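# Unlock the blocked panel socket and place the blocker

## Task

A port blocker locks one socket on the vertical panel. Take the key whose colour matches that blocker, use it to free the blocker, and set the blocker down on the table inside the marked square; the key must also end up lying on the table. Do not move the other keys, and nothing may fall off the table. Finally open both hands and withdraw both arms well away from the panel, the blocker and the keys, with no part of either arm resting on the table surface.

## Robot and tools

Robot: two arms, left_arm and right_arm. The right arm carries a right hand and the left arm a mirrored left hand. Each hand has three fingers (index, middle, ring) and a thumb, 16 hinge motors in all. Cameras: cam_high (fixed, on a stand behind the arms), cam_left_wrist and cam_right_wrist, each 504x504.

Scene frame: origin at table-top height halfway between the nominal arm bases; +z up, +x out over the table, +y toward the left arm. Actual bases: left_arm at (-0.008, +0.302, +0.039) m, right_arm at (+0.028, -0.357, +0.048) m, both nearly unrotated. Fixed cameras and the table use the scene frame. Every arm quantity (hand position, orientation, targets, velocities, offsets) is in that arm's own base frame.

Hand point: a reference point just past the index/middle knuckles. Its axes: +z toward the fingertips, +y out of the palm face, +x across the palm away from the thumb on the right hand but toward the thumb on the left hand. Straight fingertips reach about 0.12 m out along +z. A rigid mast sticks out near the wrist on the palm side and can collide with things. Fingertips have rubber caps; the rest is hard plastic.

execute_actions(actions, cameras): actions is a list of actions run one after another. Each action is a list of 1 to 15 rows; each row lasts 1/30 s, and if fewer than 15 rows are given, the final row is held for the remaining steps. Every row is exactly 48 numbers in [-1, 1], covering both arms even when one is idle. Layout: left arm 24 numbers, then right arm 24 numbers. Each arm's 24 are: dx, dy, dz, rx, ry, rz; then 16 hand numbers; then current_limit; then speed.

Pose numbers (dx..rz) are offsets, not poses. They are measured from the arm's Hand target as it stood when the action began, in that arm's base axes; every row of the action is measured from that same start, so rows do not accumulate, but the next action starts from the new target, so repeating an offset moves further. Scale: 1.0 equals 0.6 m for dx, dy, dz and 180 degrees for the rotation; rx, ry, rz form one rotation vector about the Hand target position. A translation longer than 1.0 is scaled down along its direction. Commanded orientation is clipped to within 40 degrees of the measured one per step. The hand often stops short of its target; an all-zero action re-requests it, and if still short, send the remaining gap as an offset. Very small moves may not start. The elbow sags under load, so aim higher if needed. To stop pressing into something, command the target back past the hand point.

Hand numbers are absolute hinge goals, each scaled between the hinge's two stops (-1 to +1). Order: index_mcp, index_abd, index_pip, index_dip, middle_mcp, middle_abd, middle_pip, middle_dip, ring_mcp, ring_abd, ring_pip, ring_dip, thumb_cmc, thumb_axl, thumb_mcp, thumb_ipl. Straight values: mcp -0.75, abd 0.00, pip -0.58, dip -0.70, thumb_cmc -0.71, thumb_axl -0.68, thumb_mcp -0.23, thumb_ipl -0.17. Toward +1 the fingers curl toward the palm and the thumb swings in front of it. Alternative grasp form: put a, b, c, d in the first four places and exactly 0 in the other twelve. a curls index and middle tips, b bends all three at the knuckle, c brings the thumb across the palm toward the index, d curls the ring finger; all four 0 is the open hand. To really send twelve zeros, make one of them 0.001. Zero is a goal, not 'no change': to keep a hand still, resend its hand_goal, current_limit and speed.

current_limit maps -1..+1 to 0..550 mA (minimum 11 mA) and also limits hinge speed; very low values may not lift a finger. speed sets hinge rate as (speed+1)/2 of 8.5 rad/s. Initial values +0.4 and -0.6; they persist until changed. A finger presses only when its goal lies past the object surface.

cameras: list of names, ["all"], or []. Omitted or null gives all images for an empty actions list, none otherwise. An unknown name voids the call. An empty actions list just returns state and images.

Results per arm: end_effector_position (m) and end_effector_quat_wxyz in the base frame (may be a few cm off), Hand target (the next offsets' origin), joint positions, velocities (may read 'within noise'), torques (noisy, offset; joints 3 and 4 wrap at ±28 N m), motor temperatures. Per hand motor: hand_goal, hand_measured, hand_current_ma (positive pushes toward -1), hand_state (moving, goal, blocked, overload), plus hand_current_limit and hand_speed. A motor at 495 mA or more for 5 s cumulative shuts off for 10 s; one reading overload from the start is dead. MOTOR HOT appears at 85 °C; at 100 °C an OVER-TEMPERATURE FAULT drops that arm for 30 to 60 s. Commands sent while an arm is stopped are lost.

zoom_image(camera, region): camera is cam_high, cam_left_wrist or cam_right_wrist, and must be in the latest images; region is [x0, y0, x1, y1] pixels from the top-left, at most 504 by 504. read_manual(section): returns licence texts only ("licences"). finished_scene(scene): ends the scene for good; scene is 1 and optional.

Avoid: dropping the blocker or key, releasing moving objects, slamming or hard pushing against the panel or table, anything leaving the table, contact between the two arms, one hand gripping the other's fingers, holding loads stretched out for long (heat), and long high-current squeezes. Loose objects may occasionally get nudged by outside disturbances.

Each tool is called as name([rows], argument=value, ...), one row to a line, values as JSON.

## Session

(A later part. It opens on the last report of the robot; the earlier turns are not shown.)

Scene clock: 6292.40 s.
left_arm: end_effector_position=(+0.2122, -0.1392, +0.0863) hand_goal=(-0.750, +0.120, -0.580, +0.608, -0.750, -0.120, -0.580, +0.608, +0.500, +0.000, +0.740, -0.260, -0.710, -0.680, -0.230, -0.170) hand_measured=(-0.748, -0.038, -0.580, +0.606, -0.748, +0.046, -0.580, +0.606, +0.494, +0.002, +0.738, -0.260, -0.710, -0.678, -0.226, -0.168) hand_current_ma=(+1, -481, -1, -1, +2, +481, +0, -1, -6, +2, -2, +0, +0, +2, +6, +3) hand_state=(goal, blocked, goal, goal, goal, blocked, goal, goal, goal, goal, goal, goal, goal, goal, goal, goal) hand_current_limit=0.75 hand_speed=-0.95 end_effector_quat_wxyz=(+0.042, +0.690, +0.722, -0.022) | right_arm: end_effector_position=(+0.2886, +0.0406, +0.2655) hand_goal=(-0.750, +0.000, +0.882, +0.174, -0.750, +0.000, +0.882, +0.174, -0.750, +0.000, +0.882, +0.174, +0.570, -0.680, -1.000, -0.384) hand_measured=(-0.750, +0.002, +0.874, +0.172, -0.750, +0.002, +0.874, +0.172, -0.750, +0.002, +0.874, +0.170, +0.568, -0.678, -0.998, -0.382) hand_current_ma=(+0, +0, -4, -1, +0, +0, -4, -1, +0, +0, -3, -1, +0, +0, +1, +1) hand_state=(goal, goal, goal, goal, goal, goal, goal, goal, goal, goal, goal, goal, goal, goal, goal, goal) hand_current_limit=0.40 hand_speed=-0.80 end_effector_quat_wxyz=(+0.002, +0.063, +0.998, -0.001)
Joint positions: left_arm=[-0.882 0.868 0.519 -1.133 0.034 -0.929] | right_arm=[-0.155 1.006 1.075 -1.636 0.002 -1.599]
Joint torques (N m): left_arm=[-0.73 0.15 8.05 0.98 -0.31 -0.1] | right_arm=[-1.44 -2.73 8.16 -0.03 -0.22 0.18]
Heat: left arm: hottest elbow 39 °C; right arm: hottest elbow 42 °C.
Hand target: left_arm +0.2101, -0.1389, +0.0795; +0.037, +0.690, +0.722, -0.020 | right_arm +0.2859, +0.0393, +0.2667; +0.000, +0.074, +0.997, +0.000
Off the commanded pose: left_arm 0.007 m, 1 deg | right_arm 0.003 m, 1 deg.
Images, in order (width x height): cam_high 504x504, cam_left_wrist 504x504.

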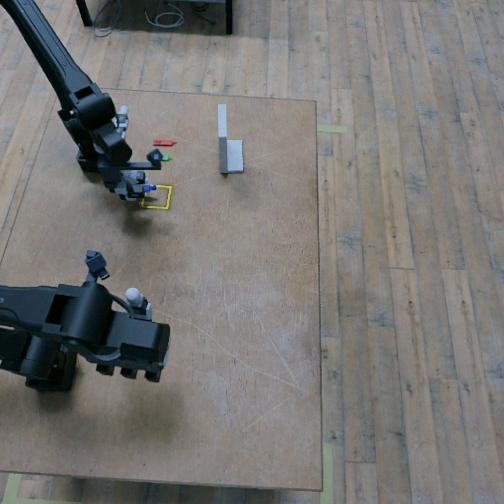

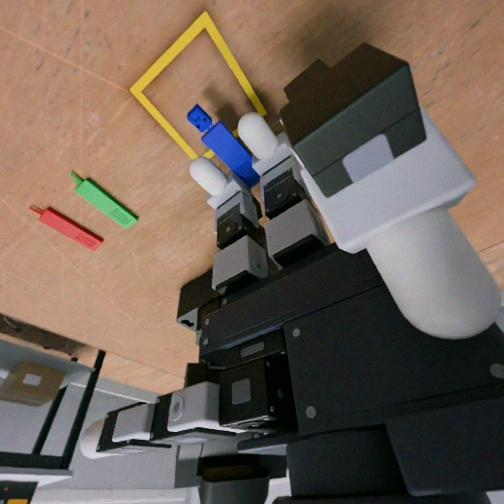

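execute_actions([
  [[0,0,-0.022,0,0,0,-0.75,0.12,-0.58,0.609,-0.75,-0.12,-0.58,0.609,0.5,0,0.74,-0.26,-0.71,-0.68,-0.23,-0.17,0.75,-0.95,0,0,0,0,0,0,-0.75,0.001,0.883,0.174,-0.75,0.001,0.883,0.174,-0.75,0.001,0.883,0.174,0.571,-0.68,-1.0,-0.384,0.4,-0.8]],
  [[0,0,-0.022,0,0,0,-0.75,0.12,-0.58,0.609,-0.75,-0.12,-0.58,0.609,0.5,0,0.74,-0.26,-0.71,-0.68,-0.23,-0.17,0.75,-0.95,0,0,0,0,0,0,-0.75,0.001,0.883,0.174,-0.75,0.001,0.883,0.174,-0.75,0.001,0.883,0.174,0.571,-0.68,-1.0,-0.384,0.4,-0.8]],
], cameras=["cam_high","cam_left_wrist"])

zoom_image(camera="cam_high", region=[100, 120, 220, 240])

zoom_image(camera="cam_left_wrist", region=[130, 0, 310, 180])

Scene clock: 6307.20 s.
left_arm: end_effector_position=(+0.2115, -0.1383, +0.0580) hand_goal=(-0.750, +0.120, -0.580, +0.608, -0.750, -0.120, -0.580, +0.608, +0.500, +0.000, +0.740, -0.260, -0.710, -0.680, -0.230, -0.170) hand_measured=(-0.748, -0.038, -0.580, +0.606, -0.748, +0.046, -0.580, +0.606, +0.494, +0.002, +0.738, -0.260, -0.710, -0.678, -0.226, -0.168) hand_current_ma=(+1, -481, -1, -1, +2, +481, +0, -1, -6, +2, -2, +0, +0, +2, +6, +3) hand_state=(goal, blocked, goal, goal, goal, blocked, goal, goal, goal, goal, goal, goal, goal, goal, goal, goal) hand_current_limit=0.75 hand_speed=-0.95 end_effector_quat_wxyz=(+0.040, +0.690, +0.723, -0.022) | right_arm: end_effector_position=(+0.2886, +0.0406, +0.2655) hand_goal=(-0.750, +0.000, +0.882, +0.174, -0.750, +0.000, +0.882, +0.174, -0.750, +0.000, +0.882, +0.174, +0.570, -0.680, -1.000, -0.384) hand_measured=(-0.750, +0.002, +0.874, +0.172, -0.750, +0.002, +0.874, +0.172, -0.750, +0.002, +0.874, +0.170, +0.568, -0.678, -0.998, -0.382) hand_current_ma=(+0, +0, -4, -1, +0, +0, -4, -1, +0, +0, -3, -1, +0, +0, +1, +1) hand_state=(goal, goal, goal, goal, goal, goal, goal, goal, goal, goal, goal, goal, goal, goal, goal, goal) hand_current_limit=0.40 hand_speed=-0.80 end_effector_quat_wxyz=(+0.002, +0.063, +0.998, -0.001)
Joint positions: left_arm=[-0.882 0.914 0.46 -1.033 0.034 -0.931] | right_arm=[-0.155 1.006 1.075 -1.636 0.002 -1.599]
Joint torques (N m): left_arm=[-0.67 0.03 8.03 1.05 -0.31 -0.11] | right_arm=[-1.32 -2.61 8.14 -0.06 -0.22 0.18]
Heat: left arm: hottest elbow 39 °C; right arm: hottest elbow 42 °C.
Hand target: left_arm +0.2102, -0.1389, +0.0531; +0.037, +0.690, +0.722, -0.020 | right_arm +0.2859, +0.0393, +0.2667; +0.000, +0.074, +0.997, +0.000
Off the commanded pose: left_arm 0.005 m, 0 deg | right_arm 0.003 m, 1 deg.
Images, in order (width x height): cam_high 504x504, cam_left_wrist 504x504.

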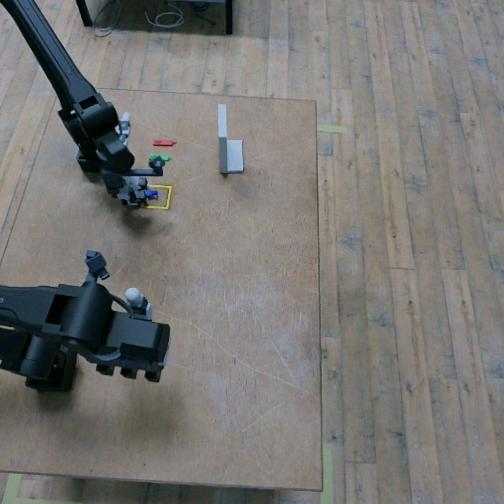

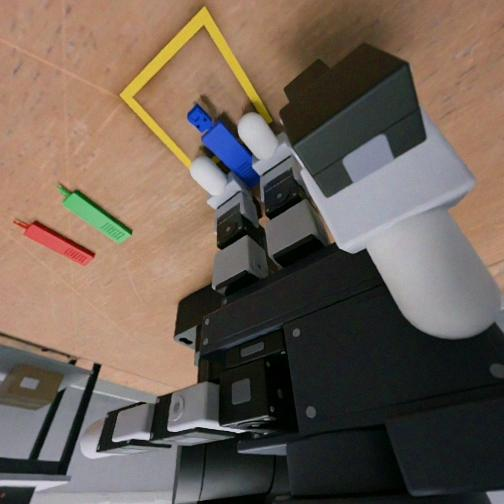

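Scaled by 4.200 from the camera's 504x504 image, which has a finer 720x720 frame.

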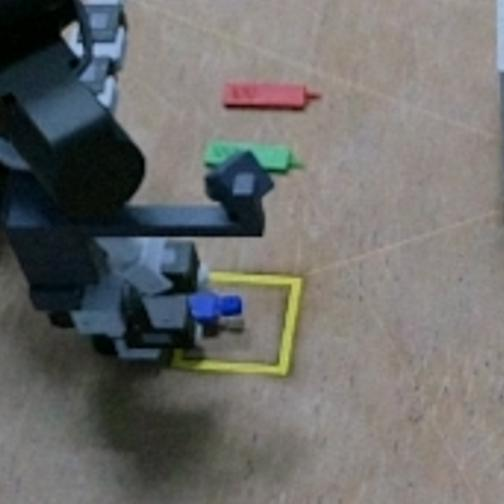

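Scaled by 2.800 from the camera's 504x504 image, which has a finer 720x720 frame.

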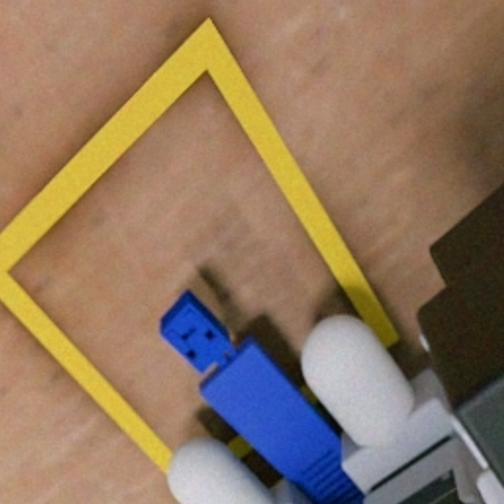

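execute_actions([
  [[0,0,-0.009,0,0,0,-0.75,0.12,-0.58,0.609,-0.75,-0.12,-0.58,0.609,0.5,0,0.74,-0.26,-0.71,-0.68,-0.23,-0.17,0.75,-0.95,0,0,0,0,0,0,-0.75,0.001,0.883,0.174,-0.75,0.001,0.883,0.174,-0.75,0.001,0.883,0.174,0.571,-0.68,-1.0,-0.384,0.4,-0.8]],
], cameras=["cam_high","cam_left_wrist"])

zoom_image(camera="cam_left_wrist", region=[130, 0, 310, 180])

Scene clock: 6316.77 s.
left_arm: end_effector_position=(+0.2119, -0.1387, +0.0530) hand_goal=(-0.750, +0.120, -0.580, +0.608, -0.750, -0.120, -0.580, +0.608, +0.500, +0.000, +0.740, -0.260, -0.710, -0.680, -0.230, -0.170) hand_measured=(-0.748, -0.038, -0.580, +0.606, -0.748, +0.046, -0.580, +0.606, +0.494, +0.002, +0.738, -0.260, -0.710, -0.678, -0.226, -0.168) hand_current_ma=(+1, -481, -1, -1, +2, +481, +0, -1, -6, +2, -2, +0, +0, +2, +6, +3) hand_state=(goal, blocked, goal, goal, goal, blocked, goal, goal, goal, goal, goal, goal, goal, goal, goal, goal) hand_current_limit=0.75 hand_speed=-0.95 end_effector_quat_wxyz=(+0.040, +0.690, +0.723, -0.022) | right_arm: end_effector_position=(+0.2886, +0.0406, +0.2655) hand_goal=(-0.750, +0.000, +0.882, +0.174, -0.750, +0.000, +0.882, +0.174, -0.750, +0.000, +0.882, +0.174, +0.570, -0.680, -1.000, -0.384) hand_measured=(-0.750, +0.002, +0.874, +0.172, -0.750, +0.002, +0.874, +0.172, -0.750, +0.002, +0.874, +0.170, +0.568, -0.678, -0.998, -0.382) hand_current_ma=(+0, +0, -4, -1, +0, +0, -4, -1, +0, +0, -3, -1, +0, +0, +1, +1) hand_state=(goal, goal, goal, goal, goal, goal, goal, goal, goal, goal, goal, goal, goal, goal, goal, goal) hand_current_limit=0.40 hand_speed=-0.80 end_effector_quat_wxyz=(+0.002, +0.063, +0.998, -0.001)
Joint positions: left_arm=[-0.882 0.925 0.451 -1.012 0.034 -0.931] | right_arm=[-0.155 1.006 1.075 -1.636 0.002 -1.599]
Joint torques (N m): left_arm=[-0.73 -0.03 7.86 0.98 -0.31 -0.11] | right_arm=[-1.49 -2.61 8.17 -0.05 -0.21 0.17]
Heat: left arm: hottest elbow 38 °C; right arm: hottest elbow 42 °C.
Hand target: left_arm +0.2102, -0.1389, +0.0477; +0.037, +0.690, +0.722, -0.020 | right_arm +0.2859, +0.0393, +0.2667; +0.000, +0.074, +0.997, +0.000
Off the commanded pose: left_arm 0.006 m, 0 deg | right_arm 0.003 m, 1 deg.
Images, in order (width x height): cam_high 504x504, cam_left_wrist 504x504.

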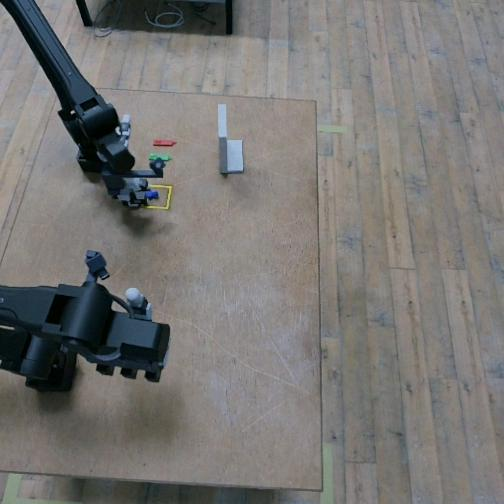

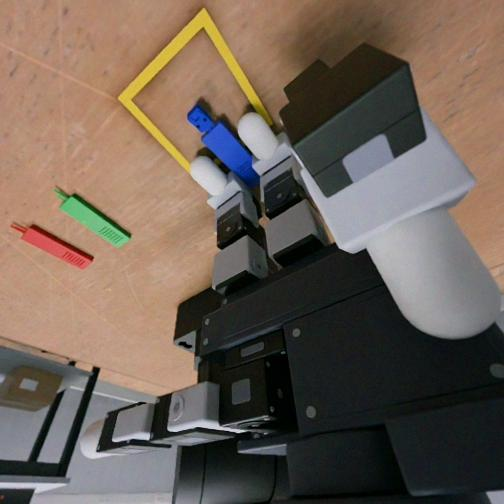

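Scaled by 2.800 from the camera's 504x504 image, which has a finer 720x720 frame.

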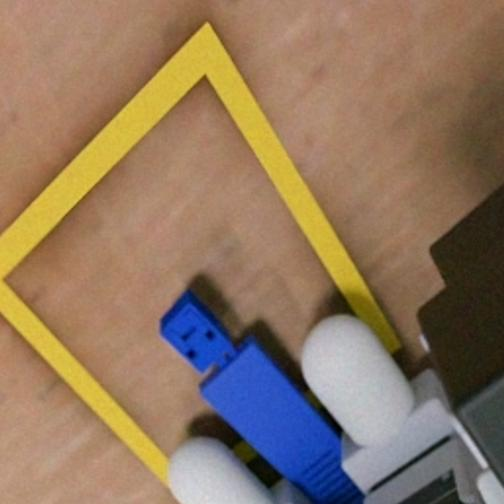

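execute_actions([
  [[0,0,-0.006,0,0,0,-0.75,0.12,-0.58,0.609,-0.75,-0.12,-0.58,0.609,0.5,0,0.74,-0.26,-0.71,-0.68,-0.23,-0.17,0.75,-0.95,0,0,0,0,0,0,-0.75,0.001,0.883,0.174,-0.75,0.001,0.883,0.174,-0.75,0.001,0.883,0.174,0.571,-0.68,-1.0,-0.384,0.4,-0.8]],
], cameras=["cam_left_wrist"])

zoom_image(camera="cam_left_wrist", region=[130, 0, 310, 180])

Scene clock: 6323.07 s.
left_arm: end_effector_position=(+0.2128, -0.1395, +0.0516) hand_goal=(-0.750, +0.120, -0.580, +0.608, -0.750, -0.120, -0.580, +0.608, +0.500, +0.000, +0.740, -0.260, -0.710, -0.680, -0.230, -0.170) hand_measured=(-0.748, -0.038, -0.580, +0.606, -0.748, +0.046, -0.580, +0.606, +0.494, +0.002, +0.738, -0.260, -0.710, -0.678, -0.226, -0.168) hand_current_ma=(+1, -481, -1, -1, +2, +481, +0, -1, -6, +2, -2, +0, +0, +2, +6, +3) hand_state=(goal, blocked, goal, goal, goal, blocked, goal, goal, goal, goal, goal, goal, goal, goal, goal, goal) hand_current_limit=0.75 hand_speed=-0.95 end_effector_quat_wxyz=(+0.042, +0.689, +0.723, -0.021) | right_arm: end_effector_position=(+0.2886, +0.0406, +0.2655) hand_goal=(-0.750, +0.000, +0.882, +0.174, -0.750, +0.000, +0.882, +0.174, -0.750, +0.000, +0.882, +0.174, +0.570, -0.680, -1.000, -0.384) hand_measured=(-0.750, +0.002, +0.874, +0.172, -0.750, +0.002, +0.874, +0.172, -0.750, +0.002, +0.874, +0.170, +0.568, -0.678, -0.998, -0.382) hand_current_ma=(+0, +0, -4, -1, +0, +0, -4, -1, +0, +0, -3, -1, +0, +0, +1, +1) hand_state=(goal, goal, goal, goal, goal, goal, goal, goal, goal, goal, goal, goal, goal, goal, goal, goal) hand_current_limit=0.40 hand_speed=-0.80 end_effector_quat_wxyz=(+0.002, +0.063, +0.998, -0.001)
Joint positions: left_arm=[-0.882 0.93 0.449 -1.001 0.032 -0.931] | right_arm=[-0.155 1.006 1.075 -1.636 0.002 -1.599]
Joint torques (N m): left_arm=[-0.73 0.09 7.54 1.11 -0.26 -0.11] | right_arm=[-1.44 -2.73 8.14 -0.05 -0.22 0.17]
Heat: left arm: hottest elbow 38 °C; right arm: hottest elbow 41 °C.
Hand target: left_arm +0.2102, -0.1389, +0.0442; +0.037, +0.690, +0.722, -0.020 | right_arm +0.2859, +0.0393, +0.2667; +0.000, +0.074, +0.997, +0.000
Off the commanded pose: left_arm 0.008 m, 1 deg | right_arm 0.003 m, 1 deg.
Images, in order (width x height): cam_left_wrist 504x504.

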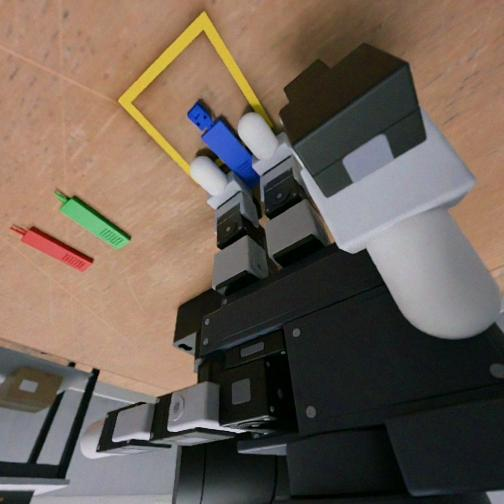

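Scaled by 2.800 from the camera's 504x504 image, which has a finer 720x720 frame.

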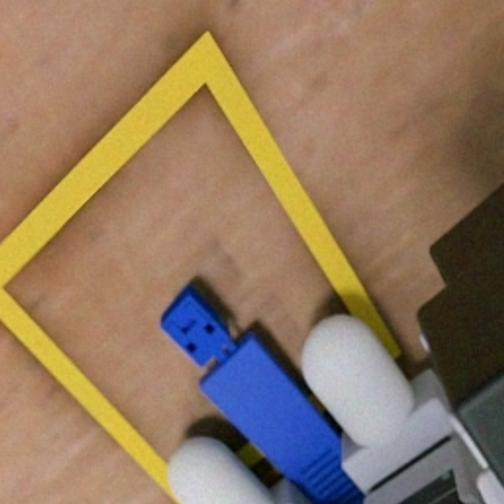

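execute_actions([
  [[0,0,-0.005,0,0,0,-0.75,0.12,-0.58,0.609,-0.75,-0.12,-0.58,0.609,0.5,0,0.74,-0.26,-0.71,-0.68,-0.23,-0.17,0.75,-0.95,0,0,0,0,0,0,-0.75,0.001,0.883,0.174,-0.75,0.001,0.883,0.174,-0.75,0.001,0.883,0.174,0.571,-0.68,-1.0,-0.384,0.4,-0.8]],
], cameras=["cam_left_wrist"])

zoom_image(camera="cam_left_wrist", region=[130, 0, 310, 180])

Scene clock: 6334.73 s.
left_arm: end_effector_position=(+0.2135, -0.1403, +0.0504) hand_goal=(-0.750, +0.120, -0.580, +0.608, -0.750, -0.120, -0.580, +0.608, +0.500, +0.000, +0.740, -0.260, -0.710, -0.680, -0.230, -0.170) hand_measured=(-0.750, -0.038, -0.580, +0.606, -0.748, +0.046, -0.580, +0.606, +0.494, +0.002, +0.738, -0.260, -0.710, -0.678, -0.226, -0.168) hand_current_ma=(+1, -481, -1, -1, +1, +481, +0, -1, -6, +2, -2, +0, +0, +2, +6, +3) hand_state=(goal, blocked, goal, goal, goal, blocked, goal, goal, goal, goal, goal, goal, goal, goal, goal, goal) hand_current_limit=0.75 hand_speed=-0.95 end_effector_quat_wxyz=(+0.044, +0.689, +0.723, -0.021) | right_arm: end_effector_position=(+0.2886, +0.0406, +0.2655) hand_goal=(-0.750, +0.000, +0.882, +0.174, -0.750, +0.000, +0.882, +0.174, -0.750, +0.000, +0.882, +0.174, +0.570, -0.680, -1.000, -0.384) hand_measured=(-0.750, +0.002, +0.874, +0.172, -0.750, +0.002, +0.874, +0.172, -0.750, +0.002, +0.874, +0.170, +0.568, -0.678, -0.998, -0.382) hand_current_ma=(+0, +0, -4, -1, +0, +0, -4, -1, +0, +0, -3, -1, +0, +0, +1, +1) hand_state=(goal, goal, goal, goal, goal, goal, goal, goal, goal, goal, goal, goal, goal, goal, goal, goal) hand_current_limit=0.40 hand_speed=-0.80 end_effector_quat_wxyz=(+0.002, +0.063, +0.998, -0.001)
Joint positions: left_arm=[-0.882 0.934 0.446 -0.992 0.032 -0.931] | right_arm=[-0.155 1.006 1.075 -1.636 0.002 -1.599]
Joint torques (N m): left_arm=[-0.79 0.26 7.27 1.2 -0.25 -0.11] | right_arm=[-1.44 -2.61 8.21 -0.05 -0.22 0.18]
Heat: left arm: hottest elbow 38 °C; right arm: hottest elbow 41 °C.
Hand target: left_arm +0.2102, -0.1389, +0.0411; +0.037, +0.690, +0.722, -0.020 | right_arm +0.2859, +0.0393, +0.2667; +0.000, +0.074, +0.997, +0.000
Off the commanded pose: left_arm 0.010 m, 1 deg | right_arm 0.003 m, 1 deg.
Images, in order (width x height): cam_left_wrist 504x504.

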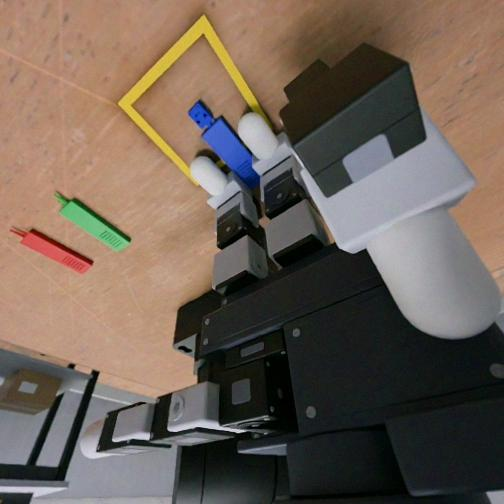

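Scaled by 2.800 from the camera's 504x504 image, which has a finer 720x720 frame.

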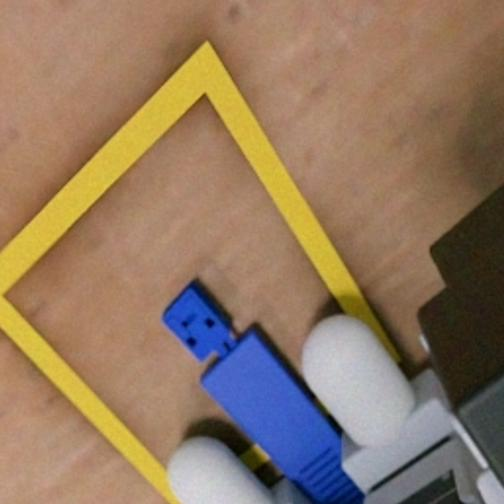

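execute_actions([
  [[0,0,0.006,0,0,0,-0.75,0.12,-0.58,0.609,-0.75,-0.12,-0.58,0.609,0.5,0,0.74,-0.26,-0.71,-0.68,-0.23,-0.17,0.75,-0.95,0,0,0,0,0,0,-0.75,0.001,0.883,0.174,-0.75,0.001,0.883,0.174,-0.75,0.001,0.883,0.174,0.571,-0.68,-1.0,-0.384,0.4,-0.8]],
  [[0,0,0,0,0,0,-0.75,0.02,-0.58,0.609,-0.75,-0.02,-0.58,0.609,0.5,0,0.74,-0.26,-0.71,-0.68,-0.23,-0.17,0.75,-0.97,0,0,0,0,0,0,-0.75,0.001,0.883,0.174,-0.75,0.001,0.883,0.174,-0.75,0.001,0.883,0.174,0.571,-0.68,-1.0,-0.384,0.4,-0.8]],
], cameras=["cam_left_wrist"])

zoom_image(camera="cam_left_wrist", region=[130, 0, 310, 180])

Scene clock: 6358.27 s.
left_arm: end_effector_position=(+0.2135, -0.1403, +0.0504) hand_goal=(-0.750, +0.020, -0.580, +0.608, -0.750, -0.020, -0.580, +0.608, +0.500, +0.000, +0.740, -0.260, -0.710, -0.680, -0.230, -0.170) hand_measured=(-0.750, -0.038, -0.580, +0.606, -0.748, +0.046, -0.580, +0.606, +0.494, +0.002, +0.738, -0.260, -0.710, -0.678, -0.226, -0.168) hand_current_ma=(+1, -175, -1, -1, +1, +177, +0, -1, -6, +2, -2, +0, +0, +2, +6, +3) hand_state=(goal, moving, goal, goal, goal, moving, goal, goal, goal, goal, goal, goal, goal, goal, goal, goal) hand_current_limit=0.75 hand_speed=-0.97 end_effector_quat_wxyz=(+0.044, +0.689, +0.723, -0.021) | right_arm: end_effector_position=(+0.2886, +0.0406, +0.2655) hand_goal=(-0.750, +0.000, +0.882, +0.174, -0.750, +0.000, +0.882, +0.174, -0.750, +0.000, +0.882, +0.174, +0.570, -0.680, -1.000, -0.384) hand_measured=(-0.750, +0.002, +0.874, +0.172, -0.750, +0.002, +0.874, +0.172, -0.750, +0.002, +0.874, +0.170, +0.568, -0.678, -0.998, -0.382) hand_current_ma=(+0, +0, -4, -1, +0, +0, -4, -1, +0, +0, -3, -1, +0, +0, +1, +1) hand_state=(goal, goal, goal, goal, goal, goal, goal, goal, goal, goal, goal, goal, goal, goal, goal, goal) hand_current_limit=0.40 hand_speed=-0.80 end_effector_quat_wxyz=(+0.002, +0.063, +0.998, -0.001)
Joint positions: left_arm=[-0.882 0.934 0.446 -0.992 0.032 -0.931] | right_arm=[-0.155 1.006 1.075 -1.636 0.002 -1.599]
Joint torques (N m): left_arm=[-0.73 -0.26 7.77 0.66 -0.25 -0.1] | right_arm=[-1.44 -2.84 8.17 -0.05 -0.23 0.17]
Heat: left arm: hottest elbow 37 °C; right arm: hottest elbow 41 °C.
Hand target: left_arm +0.2102, -0.1389, +0.0447; +0.037, +0.690, +0.722, -0.020 | right_arm +0.2859, +0.0393, +0.2667; +0.000, +0.074, +0.997, +0.000
Off the commanded pose: left_arm 0.007 m, 1 deg | right_arm 0.003 m, 1 deg.
Images, in order (width x height): cam_left_wrist 504x504.

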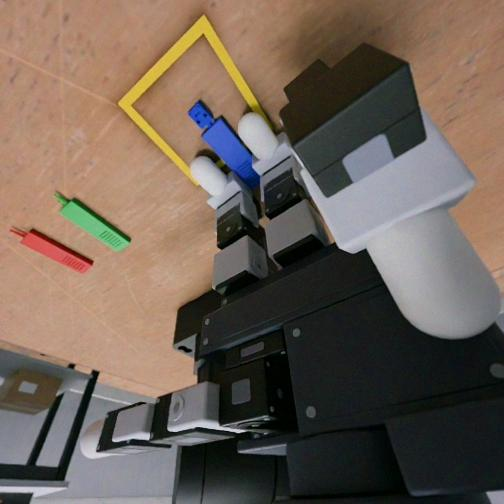

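Scaled by 2.800 from the camera's 504x504 image, which has a finer 720x720 frame.

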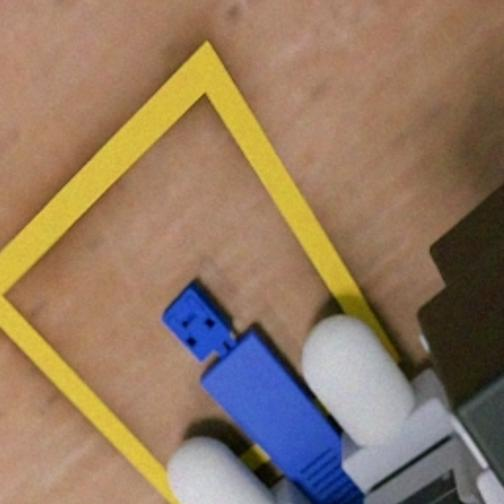

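execute_actions([
  [[0,0,0,0,0,0,-0.75,-0.04,-0.58,0.609,-0.75,0.048,-0.58,0.609,0.5,0,0.74,-0.26,-0.71,-0.68,-0.23,-0.17,0.75,-0.97,0,0,0,0,0,0,-0.75,0.001,0.883,0.174,-0.75,0.001,0.883,0.174,-0.75,0.001,0.883,0.174,0.571,-0.68,-1.0,-0.384,0.4,-0.8]],
  [[0,0,0,0,0,0,-0.75,-0.08,-0.58,0.609,-0.75,0.09,-0.58,0.609,0.5,0,0.74,-0.26,-0.71,-0.68,-0.23,-0.17,0.75,-0.97,0,0,0,0,0,0,-0.75,0.001,0.883,0.174,-0.75,0.001,0.883,0.174,-0.75,0.001,0.883,0.174,0.571,-0.68,-1.0,-0.384,0.4,-0.8]],
], cameras=["cam_left_wrist"])

zoom_image(camera="cam_left_wrist", region=[130, 0, 310, 180])

Scene clock: 6370.93 s.
left_arm: end_effector_position=(+0.2135, -0.1403, +0.0504) hand_goal=(-0.750, -0.080, -0.580, +0.608, -0.750, +0.090, -0.580, +0.608, +0.500, +0.000, +0.740, -0.260, -0.710, -0.680, -0.230, -0.170) hand_measured=(-0.750, -0.076, -0.580, +0.606, -0.748, +0.086, -0.580, +0.606, +0.494, +0.002, +0.738, -0.260, -0.710, -0.678, -0.226, -0.168) hand_current_ma=(+0, +2, -1, -1, +1, -4, +0, -1, -6, +2, -2, +0, +0, +2, +6, +3) hand_state=(goal, goal, goal, goal, goal, goal, goal, goal, goal, goal, goal, goal, goal, goal, goal, goal) hand_current_limit=0.75 hand_speed=-0.97 end_effector_quat_wxyz=(+0.044, +0.689, +0.723, -0.021) | right_arm: end_effector_position=(+0.2886, +0.0406, +0.2655) hand_goal=(-0.750, +0.000, +0.882, +0.174, -0.750, +0.000, +0.882, +0.174, -0.750, +0.000, +0.882, +0.174, +0.570, -0.680, -1.000, -0.384) hand_measured=(-0.750, +0.002, +0.874, +0.172, -0.750, +0.002, +0.874, +0.172, -0.750, +0.002, +0.874, +0.170, +0.568, -0.678, -0.998, -0.382) hand_current_ma=(+0, +0, -4, -1, +0, +0, -4, -1, +0, +0, -3, -1, +0, +0, +1, +1) hand_state=(goal, goal, goal, goal, goal, goal, goal, goal, goal, goal, goal, goal, goal, goal, goal, goal) hand_current_limit=0.40 hand_speed=-0.80 end_effector_quat_wxyz=(+0.002, +0.063, +0.998, -0.001)
Joint positions: left_arm=[-0.882 0.934 0.446 -0.992 0.032 -0.931] | right_arm=[-0.155 1.006 1.075 -1.636 0.002 -1.599]
Joint torques (N m): left_arm=[-0.73 -0.26 7.79 0.65 -0.25 -0.1] | right_arm=[-1.44 -2.67 8.17 -0.05 -0.21 0.18]
Heat: left arm: hottest elbow 37 °C; right arm: hottest elbow 41 °C.
Hand target: left_arm +0.2102, -0.1389, +0.0447; +0.037, +0.690, +0.722, -0.020 | right_arm +0.2859, +0.0393, +0.2667; +0.000, +0.074, +0.997, +0.000
Off the commanded pose: left_arm 0.007 m, 1 deg | right_arm 0.003 m, 1 deg.
Images, in order (width x height): cam_left_wrist 504x504.

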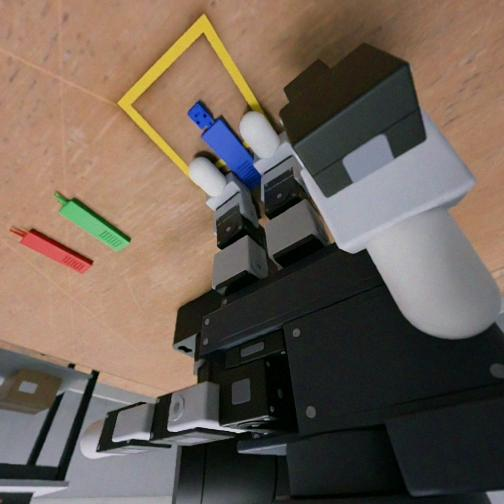

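Scaled by 2.800 from the camera's 504x504 image, which has a finer 720x720 frame.

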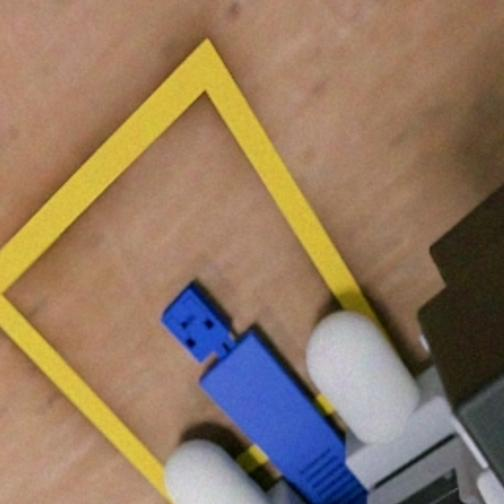

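execute_actions([
  [[0,0,0,0,0,0,-0.75,-0.16,-0.58,0.609,-0.75,0.17,-0.58,0.609,0.5,0,0.74,-0.26,-0.71,-0.68,-0.23,-0.17,0.75,-0.96,0,0,0,0,0,0,-0.75,0.001,0.883,0.174,-0.75,0.001,0.883,0.174,-0.75,0.001,0.883,0.174,0.571,-0.68,-1.0,-0.384,0.4,-0.8]],
  [[0,0,0.015,0,0,0,-0.75,-0.16,-0.58,0.609,-0.75,0.17,-0.58,0.609,0.5,0,0.74,-0.26,-0.71,-0.68,-0.23,-0.17,0.75,-0.96,0,0,0,0,0,0,-0.75,0.001,0.883,0.174,-0.75,0.001,0.883,0.174,-0.75,0.001,0.883,0.174,0.571,-0.68,-1.0,-0.384,0.4,-0.8]],
], cameras=["cam_left_wrist"])

zoom_image(camera="cam_left_wrist", region=[130, 0, 310, 180])

Scene clock: 6390.47 s.
left_arm: end_effector_position=(+0.2112, -0.1374, +0.0497) hand_goal=(-0.750, -0.160, -0.580, +0.608, -0.750, +0.170, -0.580, +0.608, +0.500, +0.000, +0.740, -0.260, -0.710, -0.680, -0.230, -0.170) hand_measured=(-0.750, -0.154, -0.582, +0.606, -0.748, +0.166, -0.580, +0.606, +0.494, +0.002, +0.738, -0.260, -0.710, -0.678, -0.226, -0.168) hand_current_ma=(+0, +6, -1, -1, +1, -4, +0, -1, -6, +2, -2, +0, +0, +2, +6, +3) hand_state=(goal, goal, goal, goal, goal, goal, goal, goal, goal, goal, goal, goal, goal, goal, goal, goal) hand_current_limit=0.75 hand_speed=-0.96 end_effector_quat_wxyz=(+0.036, +0.690, +0.723, -0.021) | right_arm: end_effector_position=(+0.2886, +0.0406, +0.2655) hand_goal=(-0.750, +0.000, +0.882, +0.174, -0.750, +0.000, +0.882, +0.174, -0.750, +0.000, +0.882, +0.174, +0.570, -0.680, -1.000, -0.384) hand_measured=(-0.750, +0.002, +0.874, +0.172, -0.750, +0.002, +0.874, +0.172, -0.750, +0.002, +0.874, +0.170, +0.568, -0.678, -0.998, -0.382) hand_current_ma=(+0, +0, -4, -1, +0, +0, -4, -1, +0, +0, -3, -1, +0, +0, +1, +1) hand_state=(goal, goal, goal, goal, goal, goal, goal, goal, goal, goal, goal, goal, goal, goal, goal, goal) hand_current_limit=0.40 hand_speed=-0.80 end_effector_quat_wxyz=(+0.002, +0.063, +0.998, -0.001)
Joint positions: left_arm=[-0.882 0.934 0.446 -1.006 0.032 -0.931] | right_arm=[-0.155 1.006 1.075 -1.636 0.002 -1.599]
Joint torques (N m): left_arm=[-0.73 -1.44 9.01 -0.16 -0.24 -0.11] | right_arm=[-1.32 -2.61 8.17 -0.06 -0.22 0.17]
Heat: left arm: hottest elbow 37 °C; right arm: hottest elbow 41 °C.
Hand target: left_arm +0.2102, -0.1390, +0.0538; +0.037, +0.690, +0.722, -0.020 | right_arm +0.2859, +0.0393, +0.2667; +0.000, +0.074, +0.997, +0.000
Off the commanded pose: left_arm 0.004 m, 0 deg | right_arm 0.003 m, 1 deg.
Images, in order (width x height): cam_left_wrist 504x504.

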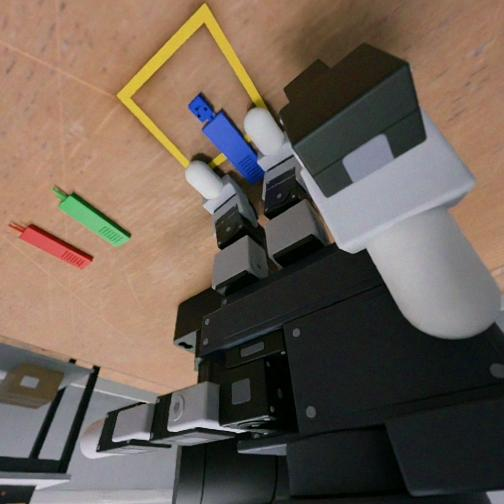

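Scaled by 2.800 from the camera's 504x504 image, which has a finer 720x720 frame.

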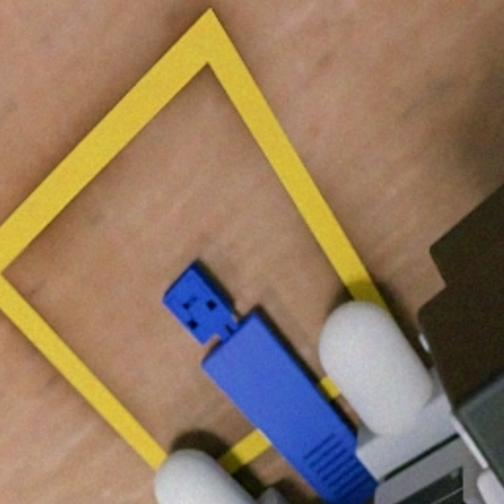

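execute_actions([
  [[0,0,0.02,0,0,0,-0.75,-0.16,-0.58,0.609,-0.75,0.17,-0.58,0.609,0.5,0,0.74,-0.26,-0.71,-0.68,-0.23,-0.17,0.75,-0.96,0,0,0,0,0,0,-0.75,0.001,0.883,0.174,-0.75,0.001,0.883,0.174,-0.75,0.001,0.883,0.174,0.571,-0.68,-1.0,-0.384,0.4,-0.8]],
], cameras=["cam_left_wrist"])

zoom_image(camera="cam_left_wrist", region=[130, 0, 310, 180])

Scene clock: 6397.17 s.
left_arm: end_effector_position=(+0.2050, -0.1299, +0.0520) hand_goal=(-0.750, -0.160, -0.580, +0.608, -0.750, +0.170, -0.580, +0.608, +0.500, +0.000, +0.740, -0.260, -0.710, -0.680, -0.230, -0.170) hand_measured=(-0.750, -0.156, -0.582, +0.606, -0.748, +0.166, -0.580, +0.606, +0.494, +0.002, +0.738, -0.260, -0.710, -0.678, -0.226, -0.168) hand_current_ma=(+0, +3, -1, -1, +1, -4, +0, -1, -6, +2, -2, +0, +0, +2, +6, +3) hand_state=(goal, goal, goal, goal, goal, goal, goal, goal, goal, goal, goal, goal, goal, goal, goal, goal) hand_current_limit=0.75 hand_speed=-0.96 end_effector_quat_wxyz=(+0.024, +0.690, +0.723, -0.019) | right_arm: end_effector_position=(+0.2886, +0.0406, +0.2655) hand_goal=(-0.750, +0.000, +0.882, +0.174, -0.750, +0.000, +0.882, +0.174, -0.750, +0.000, +0.882, +0.174, +0.570, -0.680, -1.000, -0.384) hand_measured=(-0.750, +0.002, +0.874, +0.172, -0.750, +0.002, +0.874, +0.172, -0.750, +0.002, +0.874, +0.170, +0.568, -0.678, -0.998, -0.382) hand_current_ma=(+0, +0, -4, -1, +0, +0, -4, -1, +0, +0, -3, -1, +0, +0, +1, +1) hand_state=(goal, goal, goal, goal, goal, goal, goal, goal, goal, goal, goal, goal, goal, goal, goal, goal) hand_current_limit=0.40 hand_speed=-0.80 end_effector_quat_wxyz=(+0.002, +0.063, +0.998, -0.001)
Joint positions: left_arm=[-0.882 0.912 0.446 -1.053 0.032 -0.931] | right_arm=[-0.155 1.006 1.075 -1.636 0.002 -1.599]
Joint torques (N m): left_arm=[-0.73 -1.26 10.76 -0.25 -0.24 -0.1] | right_arm=[-1.38 -2.67 8.2 -0.06 -0.23 0.18]
Heat: left arm: hottest elbow 37 °C; right arm: hottest elbow 41 °C.
Hand target: left_arm +0.2102, -0.1390, +0.0658; +0.037, +0.690, +0.722, -0.020 | right_arm +0.2859, +0.0393, +0.2667; +0.000, +0.074, +0.997, +0.000
Off the commanded pose: left_arm 0.017 m, 2 deg | right_arm 0.003 m, 1 deg.
Images, in order (width x height): cam_left_wrist 504x504.

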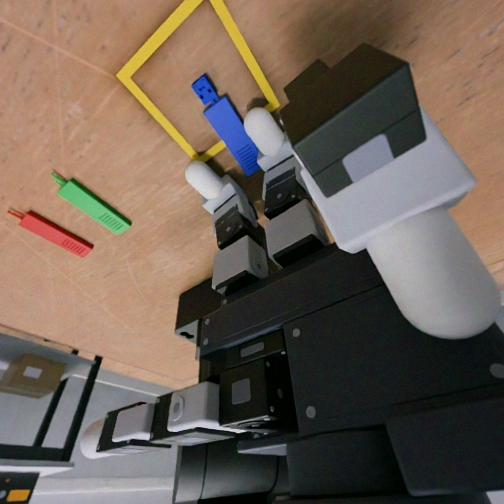

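Scaled by 2.800 from the camera's 504x504 image, which has a finer 720x720 frame.

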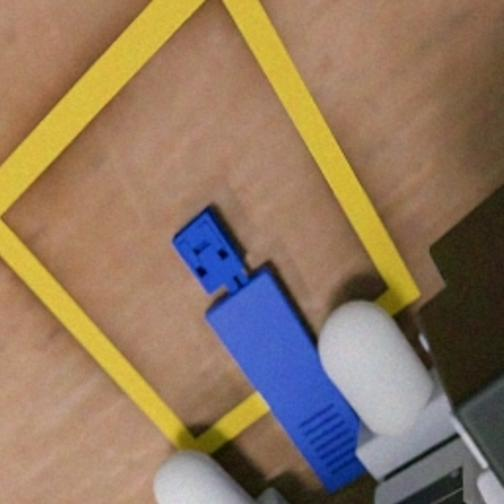

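execute_actions([
  [[0,0,0,0,0,0,-0.75,-0.2,-0.58,0.609,-0.75,0.28,-0.58,0.609,0.5,0,0.74,-0.26,-0.71,-0.68,-0.23,-0.17,0.75,-0.94,0,0,0,0,0,0,-0.75,0.001,0.883,0.174,-0.75,0.001,0.883,0.174,-0.75,0.001,0.883,0.174,0.571,-0.68,-1.0,-0.384,0.4,-0.8]],
], cameras=["cam_left_wrist"])

zoom_image(camera="cam_left_wrist", region=[130, 0, 310, 180])

Scene clock: 6425.23 s.
left_arm: end_effector_position=(+0.2049, -0.1299, +0.0520) hand_goal=(-0.750, -0.200, -0.580, +0.608, -0.750, +0.280, -0.580, +0.608, +0.500, +0.000, +0.740, -0.260, -0.710, -0.680, -0.230, -0.170) hand_measured=(-0.750, -0.196, -0.582, +0.606, -0.748, +0.274, -0.580, +0.606, +0.494, +0.002, +0.738, -0.260, -0.710, -0.678, -0.226, -0.168) hand_current_ma=(+0, +4, -1, -1, +1, -6, +0, -1, -6, +2, -2, +0, +0, +2, +6, +3) hand_state=(goal, goal, goal, goal, goal, goal, goal, goal, goal, goal, goal, goal, goal, goal, goal, goal) hand_current_limit=0.75 hand_speed=-0.94 end_effector_quat_wxyz=(+0.024, +0.690, +0.723, -0.019) | right_arm: end_effector_position=(+0.2886, +0.0406, +0.2655) hand_goal=(-0.750, +0.000, +0.882, +0.174, -0.750, +0.000, +0.882, +0.174, -0.750, +0.000, +0.882, +0.174, +0.570, -0.680, -1.000, -0.384) hand_measured=(-0.750, +0.002, +0.874, +0.172, -0.750, +0.002, +0.874, +0.172, -0.750, +0.002, +0.874, +0.170, +0.568, -0.678, -0.998, -0.382) hand_current_ma=(+0, +0, -4, -1, +0, +0, -4, -1, +0, +0, -3, -1, +0, +0, +1, +1) hand_state=(goal, goal, goal, goal, goal, goal, goal, goal, goal, goal, goal, goal, goal, goal, goal, goal) hand_current_limit=0.40 hand_speed=-0.80 end_effector_quat_wxyz=(+0.002, +0.063, +0.998, -0.001)
Joint positions: left_arm=[-0.882 0.912 0.446 -1.053 0.032 -0.931] | right_arm=[-0.155 1.006 1.075 -1.636 0.002 -1.599]
Joint torques (N m): left_arm=[-0.67 -1.26 10.78 -0.21 -0.24 -0.1] | right_arm=[-1.44 -2.67 8.18 -0.03 -0.22 0.18]
Heat: left arm: hottest elbow 39 °C; right arm: hottest elbow 41 °C.
Hand target: left_arm +0.2102, -0.1389, +0.0658; +0.037, +0.690, +0.722, -0.020 | right_arm +0.2859, +0.0393, +0.2667; +0.000, +0.074, +0.997, +0.000
Off the commanded pose: left_arm 0.017 m, 2 deg | right_arm 0.003 m, 1 deg.
Images, in order (width x height): cam_left_wrist 504x504.

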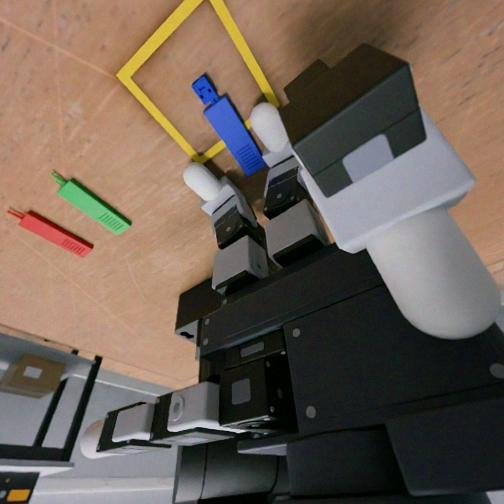

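Scaled by 2.800 from the camera's 504x504 image, which has a finer 720x720 frame.

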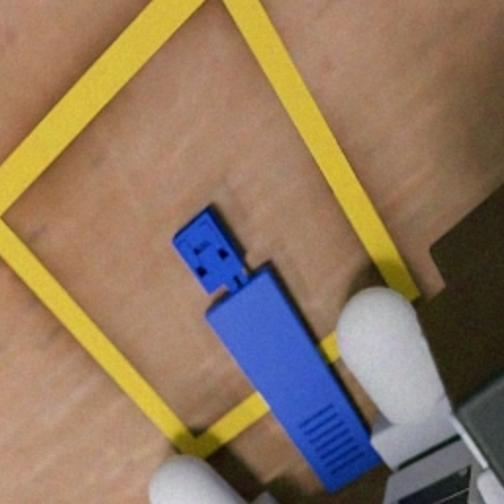

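execute_actions([
  [[0,0,0.022,0,0,0,-0.75,-0.2,-0.58,0.609,-0.75,0.28,-0.58,0.609,0.5,0,0.74,-0.26,-0.71,-0.68,-0.23,-0.17,0.75,-0.94,0,0,0,0,0,0,-0.75,0.001,0.883,0.174,-0.75,0.001,0.883,0.174,-0.75,0.001,0.883,0.174,0.571,-0.68,-1.0,-0.384,0.4,-0.8]],
], cameras=["cam_left_wrist"])

zoom_image(camera="cam_left_wrist", region=[130, 0, 310, 180])

Scene clock: 6435.30 s.
left_arm: end_effector_position=(+0.2012, -0.1253, +0.0586) hand_goal=(-0.750, -0.200, -0.580, +0.608, -0.750, +0.280, -0.580, +0.608, +0.500, +0.000, +0.740, -0.260, -0.710, -0.680, -0.230, -0.170) hand_measured=(-0.750, -0.196, -0.582, +0.606, -0.748, +0.274, -0.580, +0.606, +0.494, +0.002, +0.738, -0.260, -0.710, -0.678, -0.226, -0.168) hand_current_ma=(+0, +3, -1, -1, +1, -5, +0, -1, -6, +2, -2, +0, +0, +2, +6, +3) hand_state=(goal, goal, goal, goal, goal, goal, goal, goal, goal, goal, goal, goal, goal, goal, goal, goal) hand_current_limit=0.75 hand_speed=-0.94 end_effector_quat_wxyz=(+0.016, +0.690, +0.724, -0.018) | right_arm: end_effector_position=(+0.2886, +0.0406, +0.2655) hand_goal=(-0.750, +0.000, +0.882, +0.174, -0.750, +0.000, +0.882, +0.174, -0.750, +0.000, +0.882, +0.174, +0.570, -0.680, -1.000, -0.384) hand_measured=(-0.750, +0.002, +0.874, +0.172, -0.750, +0.002, +0.874, +0.172, -0.750, +0.002, +0.874, +0.170, +0.568, -0.678, -0.998, -0.382) hand_current_ma=(+0, +0, -4, -1, +0, +0, -4, -1, +0, +0, -3, -1, +0, +0, +1, +1) hand_state=(goal, goal, goal, goal, goal, goal, goal, goal, goal, goal, goal, goal, goal, goal, goal, goal) hand_current_limit=0.40 hand_speed=-0.80 end_effector_quat_wxyz=(+0.002, +0.063, +0.998, -0.001)
Joint positions: left_arm=[-0.882 0.89 0.457 -1.101 0.032 -0.931] | right_arm=[-0.155 1.006 1.075 -1.636 0.002 -1.599]
Joint torques (N m): left_arm=[-0.62 -1.08 12.03 -0.23 -0.23 -0.1] | right_arm=[-1.38 -2.67 8.18 -0.05 -0.22 0.17]
Heat: left arm: hottest elbow 39 °C; right arm: hottest elbow 41 °C.
Hand target: left_arm +0.2102, -0.1390, +0.0790; +0.037, +0.690, +0.722, -0.020 | right_arm +0.2859, +0.0393, +0.2667; +0.000, +0.074, +0.997, +0.000
Off the commanded pose: left_arm 0.026 m, 2 deg | right_arm 0.003 m, 1 deg.
Images, in order (width x height): cam_left_wrist 504x504.

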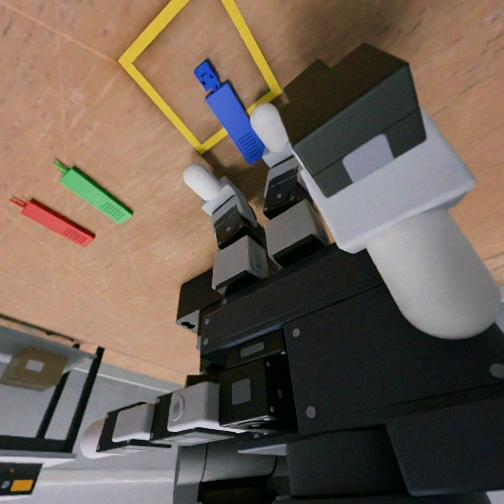

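Scaled by 2.800 from the camera's 504x504 image, which has a finer 720x720 frame.

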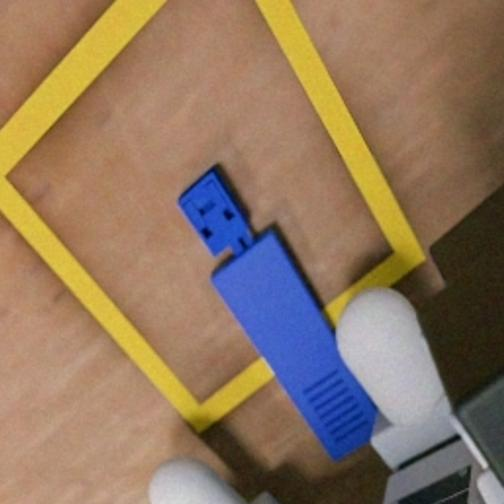

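execute_actions([
  [[0.002,-0.004,0.022,0,0,0,-0.75,-0.2,-0.58,0.609,-0.75,0.33,-0.58,0.609,0.5,0,0.74,-0.26,-0.71,-0.68,-0.23,-0.17,0.75,-0.94,0,0,0,0,0,0,-0.75,0.001,0.883,0.174,-0.75,0.001,0.883,0.174,-0.75,0.001,0.883,0.174,0.571,-0.68,-1.0,-0.384,0.4,-0.8]],
], cameras=["cam_left_wrist"])

zoom_image(camera="cam_left_wrist", region=[130, 0, 310, 180])

Scene clock: 6442.53 s.
left_arm: end_effector_position=(+0.2035, -0.1284, +0.0720) hand_goal=(-0.750, -0.200, -0.580, +0.608, -0.750, +0.330, -0.580, +0.608, +0.500, +0.000, +0.740, -0.260, -0.710, -0.680, -0.230, -0.170) hand_measured=(-0.750, -0.196, -0.582, +0.606, -0.748, +0.324, -0.580, +0.606, +0.494, +0.002, +0.738, -0.260, -0.710, -0.678, -0.226, -0.168) hand_current_ma=(+0, +3, -1, -1, +1, -6, +0, -1, -6, +2, -2, +0, +0, +2, +6, +3) hand_state=(goal, goal, goal, goal, goal, goal, goal, goal, goal, goal, goal, goal, goal, goal, goal, goal) hand_current_limit=0.75 hand_speed=-0.94 end_effector_quat_wxyz=(+0.017, +0.690, +0.724, -0.018) | right_arm: end_effector_position=(+0.2886, +0.0406, +0.2655) hand_goal=(-0.750, +0.000, +0.882, +0.174, -0.750, +0.000, +0.882, +0.174, -0.750, +0.000, +0.882, +0.174, +0.570, -0.680, -1.000, -0.384) hand_measured=(-0.750, +0.002, +0.874, +0.172, -0.750, +0.002, +0.874, +0.172, -0.750, +0.002, +0.874, +0.170, +0.568, -0.678, -0.998, -0.382) hand_current_ma=(+0, +0, -4, -1, +0, +0, -4, -1, +0, +0, -3, -1, +0, +0, +1, +1) hand_state=(goal, goal, goal, goal, goal, goal, goal, goal, goal, goal, goal, goal, goal, goal, goal, goal) hand_current_limit=0.40 hand_speed=-0.80 end_effector_quat_wxyz=(+0.002, +0.063, +0.998, -0.001)
Joint positions: left_arm=[-0.883 0.88 0.491 -1.143 0.032 -0.931] | right_arm=[-0.155 1.006 1.075 -1.636 0.002 -1.599]
Joint torques (N m): left_arm=[-0.85 -1.14 12.1 -0.17 -0.23 -0.11] | right_arm=[-1.49 -2.61 8.18 -0.02 -0.22 0.18]
Heat: left arm: hottest elbow 40 °C; right arm: hottest elbow 41 °C.
Hand target: left_arm +0.2114, -0.1414, +0.0922; +0.037, +0.690, +0.722, -0.020 | right_arm +0.2859, +0.0393, +0.2667; +0.000, +0.074, +0.997, +0.000
Off the commanded pose: left_arm 0.025 m, 2 deg | right_arm 0.003 m, 1 deg.
Images, in order (width x height): cam_left_wrist 504x504.

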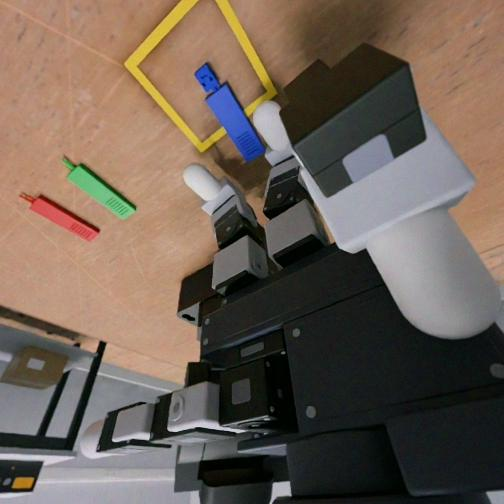

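Scaled by 2.800 from the camera's 504x504 image, which has a finer 720x720 frame.

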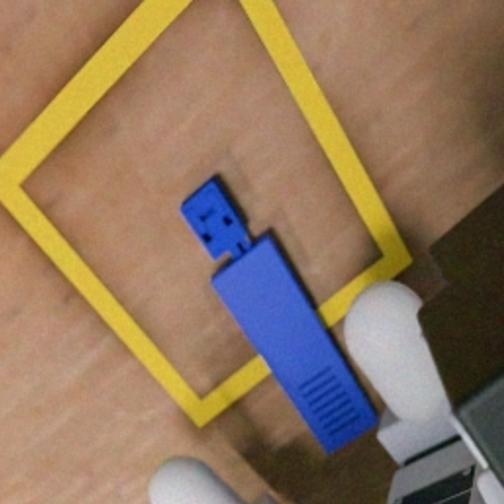

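execute_actions([
  [[0,0,0.035,0,0,0,-0.75,-0.2,-0.58,0.609,-0.75,0.33,-0.58,0.609,0.5,0,0.74,-0.26,-0.71,-0.68,-0.23,-0.17,0.75,-0.94,0,0,0,0,0,0,-0.75,0.001,0.883,0.174,-0.75,0.001,0.883,0.174,-0.75,0.001,0.883,0.174,0.571,-0.68,-1.0,-0.384,0.4,-0.8]],
  [[0,0,0.05,0,0,0,-0.75,-0.2,-0.58,0.609,-0.75,0.33,-0.58,0.609,0.5,0,0.74,-0.26,-0.71,-0.68,-0.23,-0.17,0.75,-0.94,0,0,0,0,0,0,-0.75,0.001,0.883,0.174,-0.75,0.001,0.883,0.174,-0.75,0.001,0.883,0.174,0.571,-0.68,-1.0,-0.384,0.4,-0.8]],
  [[0,0,0.06,0,0,0,-0.75,-0.2,-0.58,0.609,-0.75,0.33,-0.58,0.609,0.5,0,0.74,-0.26,-0.71,-0.68,-0.23,-0.17,0.75,-0.94,0,0,0,0,0,0,-0.75,0.001,0.883,0.174,-0.75,0.001,0.883,0.174,-0.75,0.001,0.883,0.174,0.571,-0.68,-1.0,-0.384,0.4,-0.8]],
], cameras=["cam_high","cam_left_wrist"])

zoom_image(camera="cam_left_wrist", region=[130, 0, 310, 180])

zoom_image(camera="cam_high", region=[100, 120, 220, 240])

Scene clock: 6457.83 s.
left_arm: end_effector_position=(+0.2067, -0.1322, +0.1587) hand_goal=(-0.750, -0.200, -0.580, +0.608, -0.750, +0.330, -0.580, +0.608, +0.500, +0.000, +0.740, -0.260, -0.710, -0.680, -0.230, -0.170) hand_measured=(-0.750, -0.196, -0.582, +0.606, -0.748, +0.324, -0.580, +0.606, +0.494, +0.002, +0.738, -0.260, -0.710, -0.678, -0.226, -0.168) hand_current_ma=(+0, +3, -1, -1, +1, -5, +0, -1, -7, +2, -2, +0, +0, +2, +6, +3) hand_state=(goal, goal, goal, goal, goal, goal, goal, goal, goal, goal, goal, goal, goal, goal, goal, goal) hand_current_limit=0.75 hand_speed=-0.94 end_effector_quat_wxyz=(+0.019, +0.690, +0.724, -0.018) | right_arm: end_effector_position=(+0.2886, +0.0406, +0.2655) hand_goal=(-0.750, +0.000, +0.882, +0.174, -0.750, +0.000, +0.882, +0.174, -0.750, +0.000, +0.882, +0.174, +0.570, -0.680, -1.000, -0.384) hand_measured=(-0.750, +0.002, +0.874, +0.172, -0.750, +0.002, +0.874, +0.172, -0.750, +0.002, +0.874, +0.170, +0.568, -0.678, -0.998, -0.382) hand_current_ma=(+0, +0, -4, -1, +0, +0, -4, -1, +0, +0, -3, -1, +0, +0, +1, +1) hand_state=(goal, goal, goal, goal, goal, goal, goal, goal, goal, goal, goal, goal, goal, goal, goal, goal) hand_current_limit=0.40 hand_speed=-0.80 end_effector_quat_wxyz=(+0.002, +0.063, +0.998, -0.001)
Joint positions: left_arm=[-0.883 0.814 0.695 -1.41 0.032 -0.932] | right_arm=[-0.155 1.006 1.075 -1.636 0.002 -1.599]
Joint torques (N m): left_arm=[-0.73 -0.67 12.63 -0.27 -0.24 -0.1] | right_arm=[-1.44 -2.67 8.23 -0.06 -0.22 0.18]
Heat: left arm: hottest elbow 42 °C; right arm: hottest elbow 41 °C.
Hand target: left_arm +0.2115, -0.1414, +0.1792; +0.037, +0.690, +0.723, -0.020 | right_arm +0.2859, +0.0393, +0.2667; +0.000, +0.074, +0.997, +0.000
Off the commanded pose: left_arm 0.023 m, 2 deg | right_arm 0.003 m, 1 deg.
Images, in order (width x height): cam_high 504x504, cam_left_wrist 504x504.

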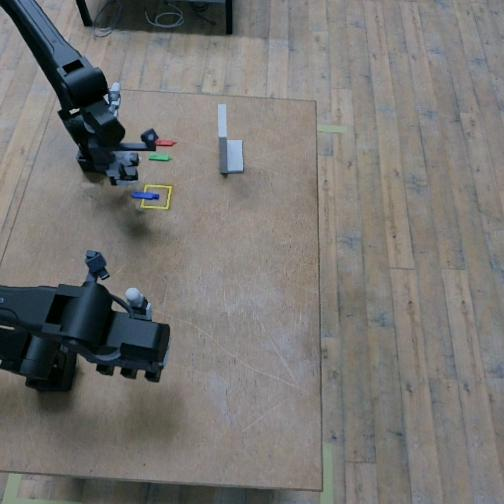

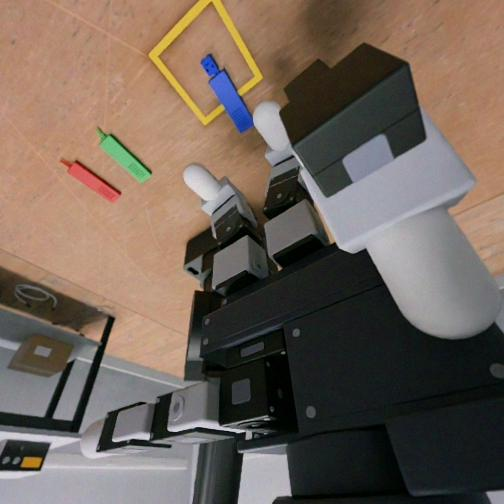

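Scaled by 2.800 from the camera's 504x504 image, which has a finer 720x720 frame.

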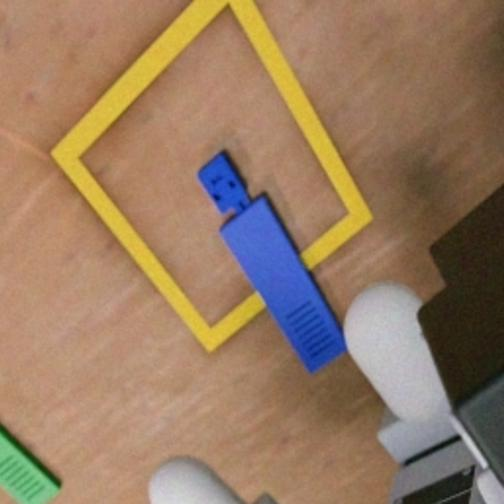

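Scaled by 4.200 from the camera's 504x504 image, which has a finer 720x720 frame.

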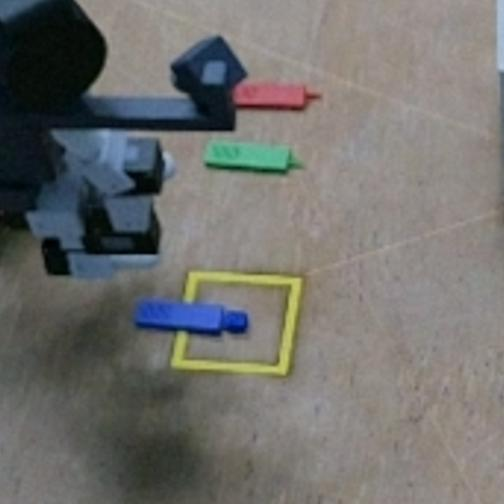

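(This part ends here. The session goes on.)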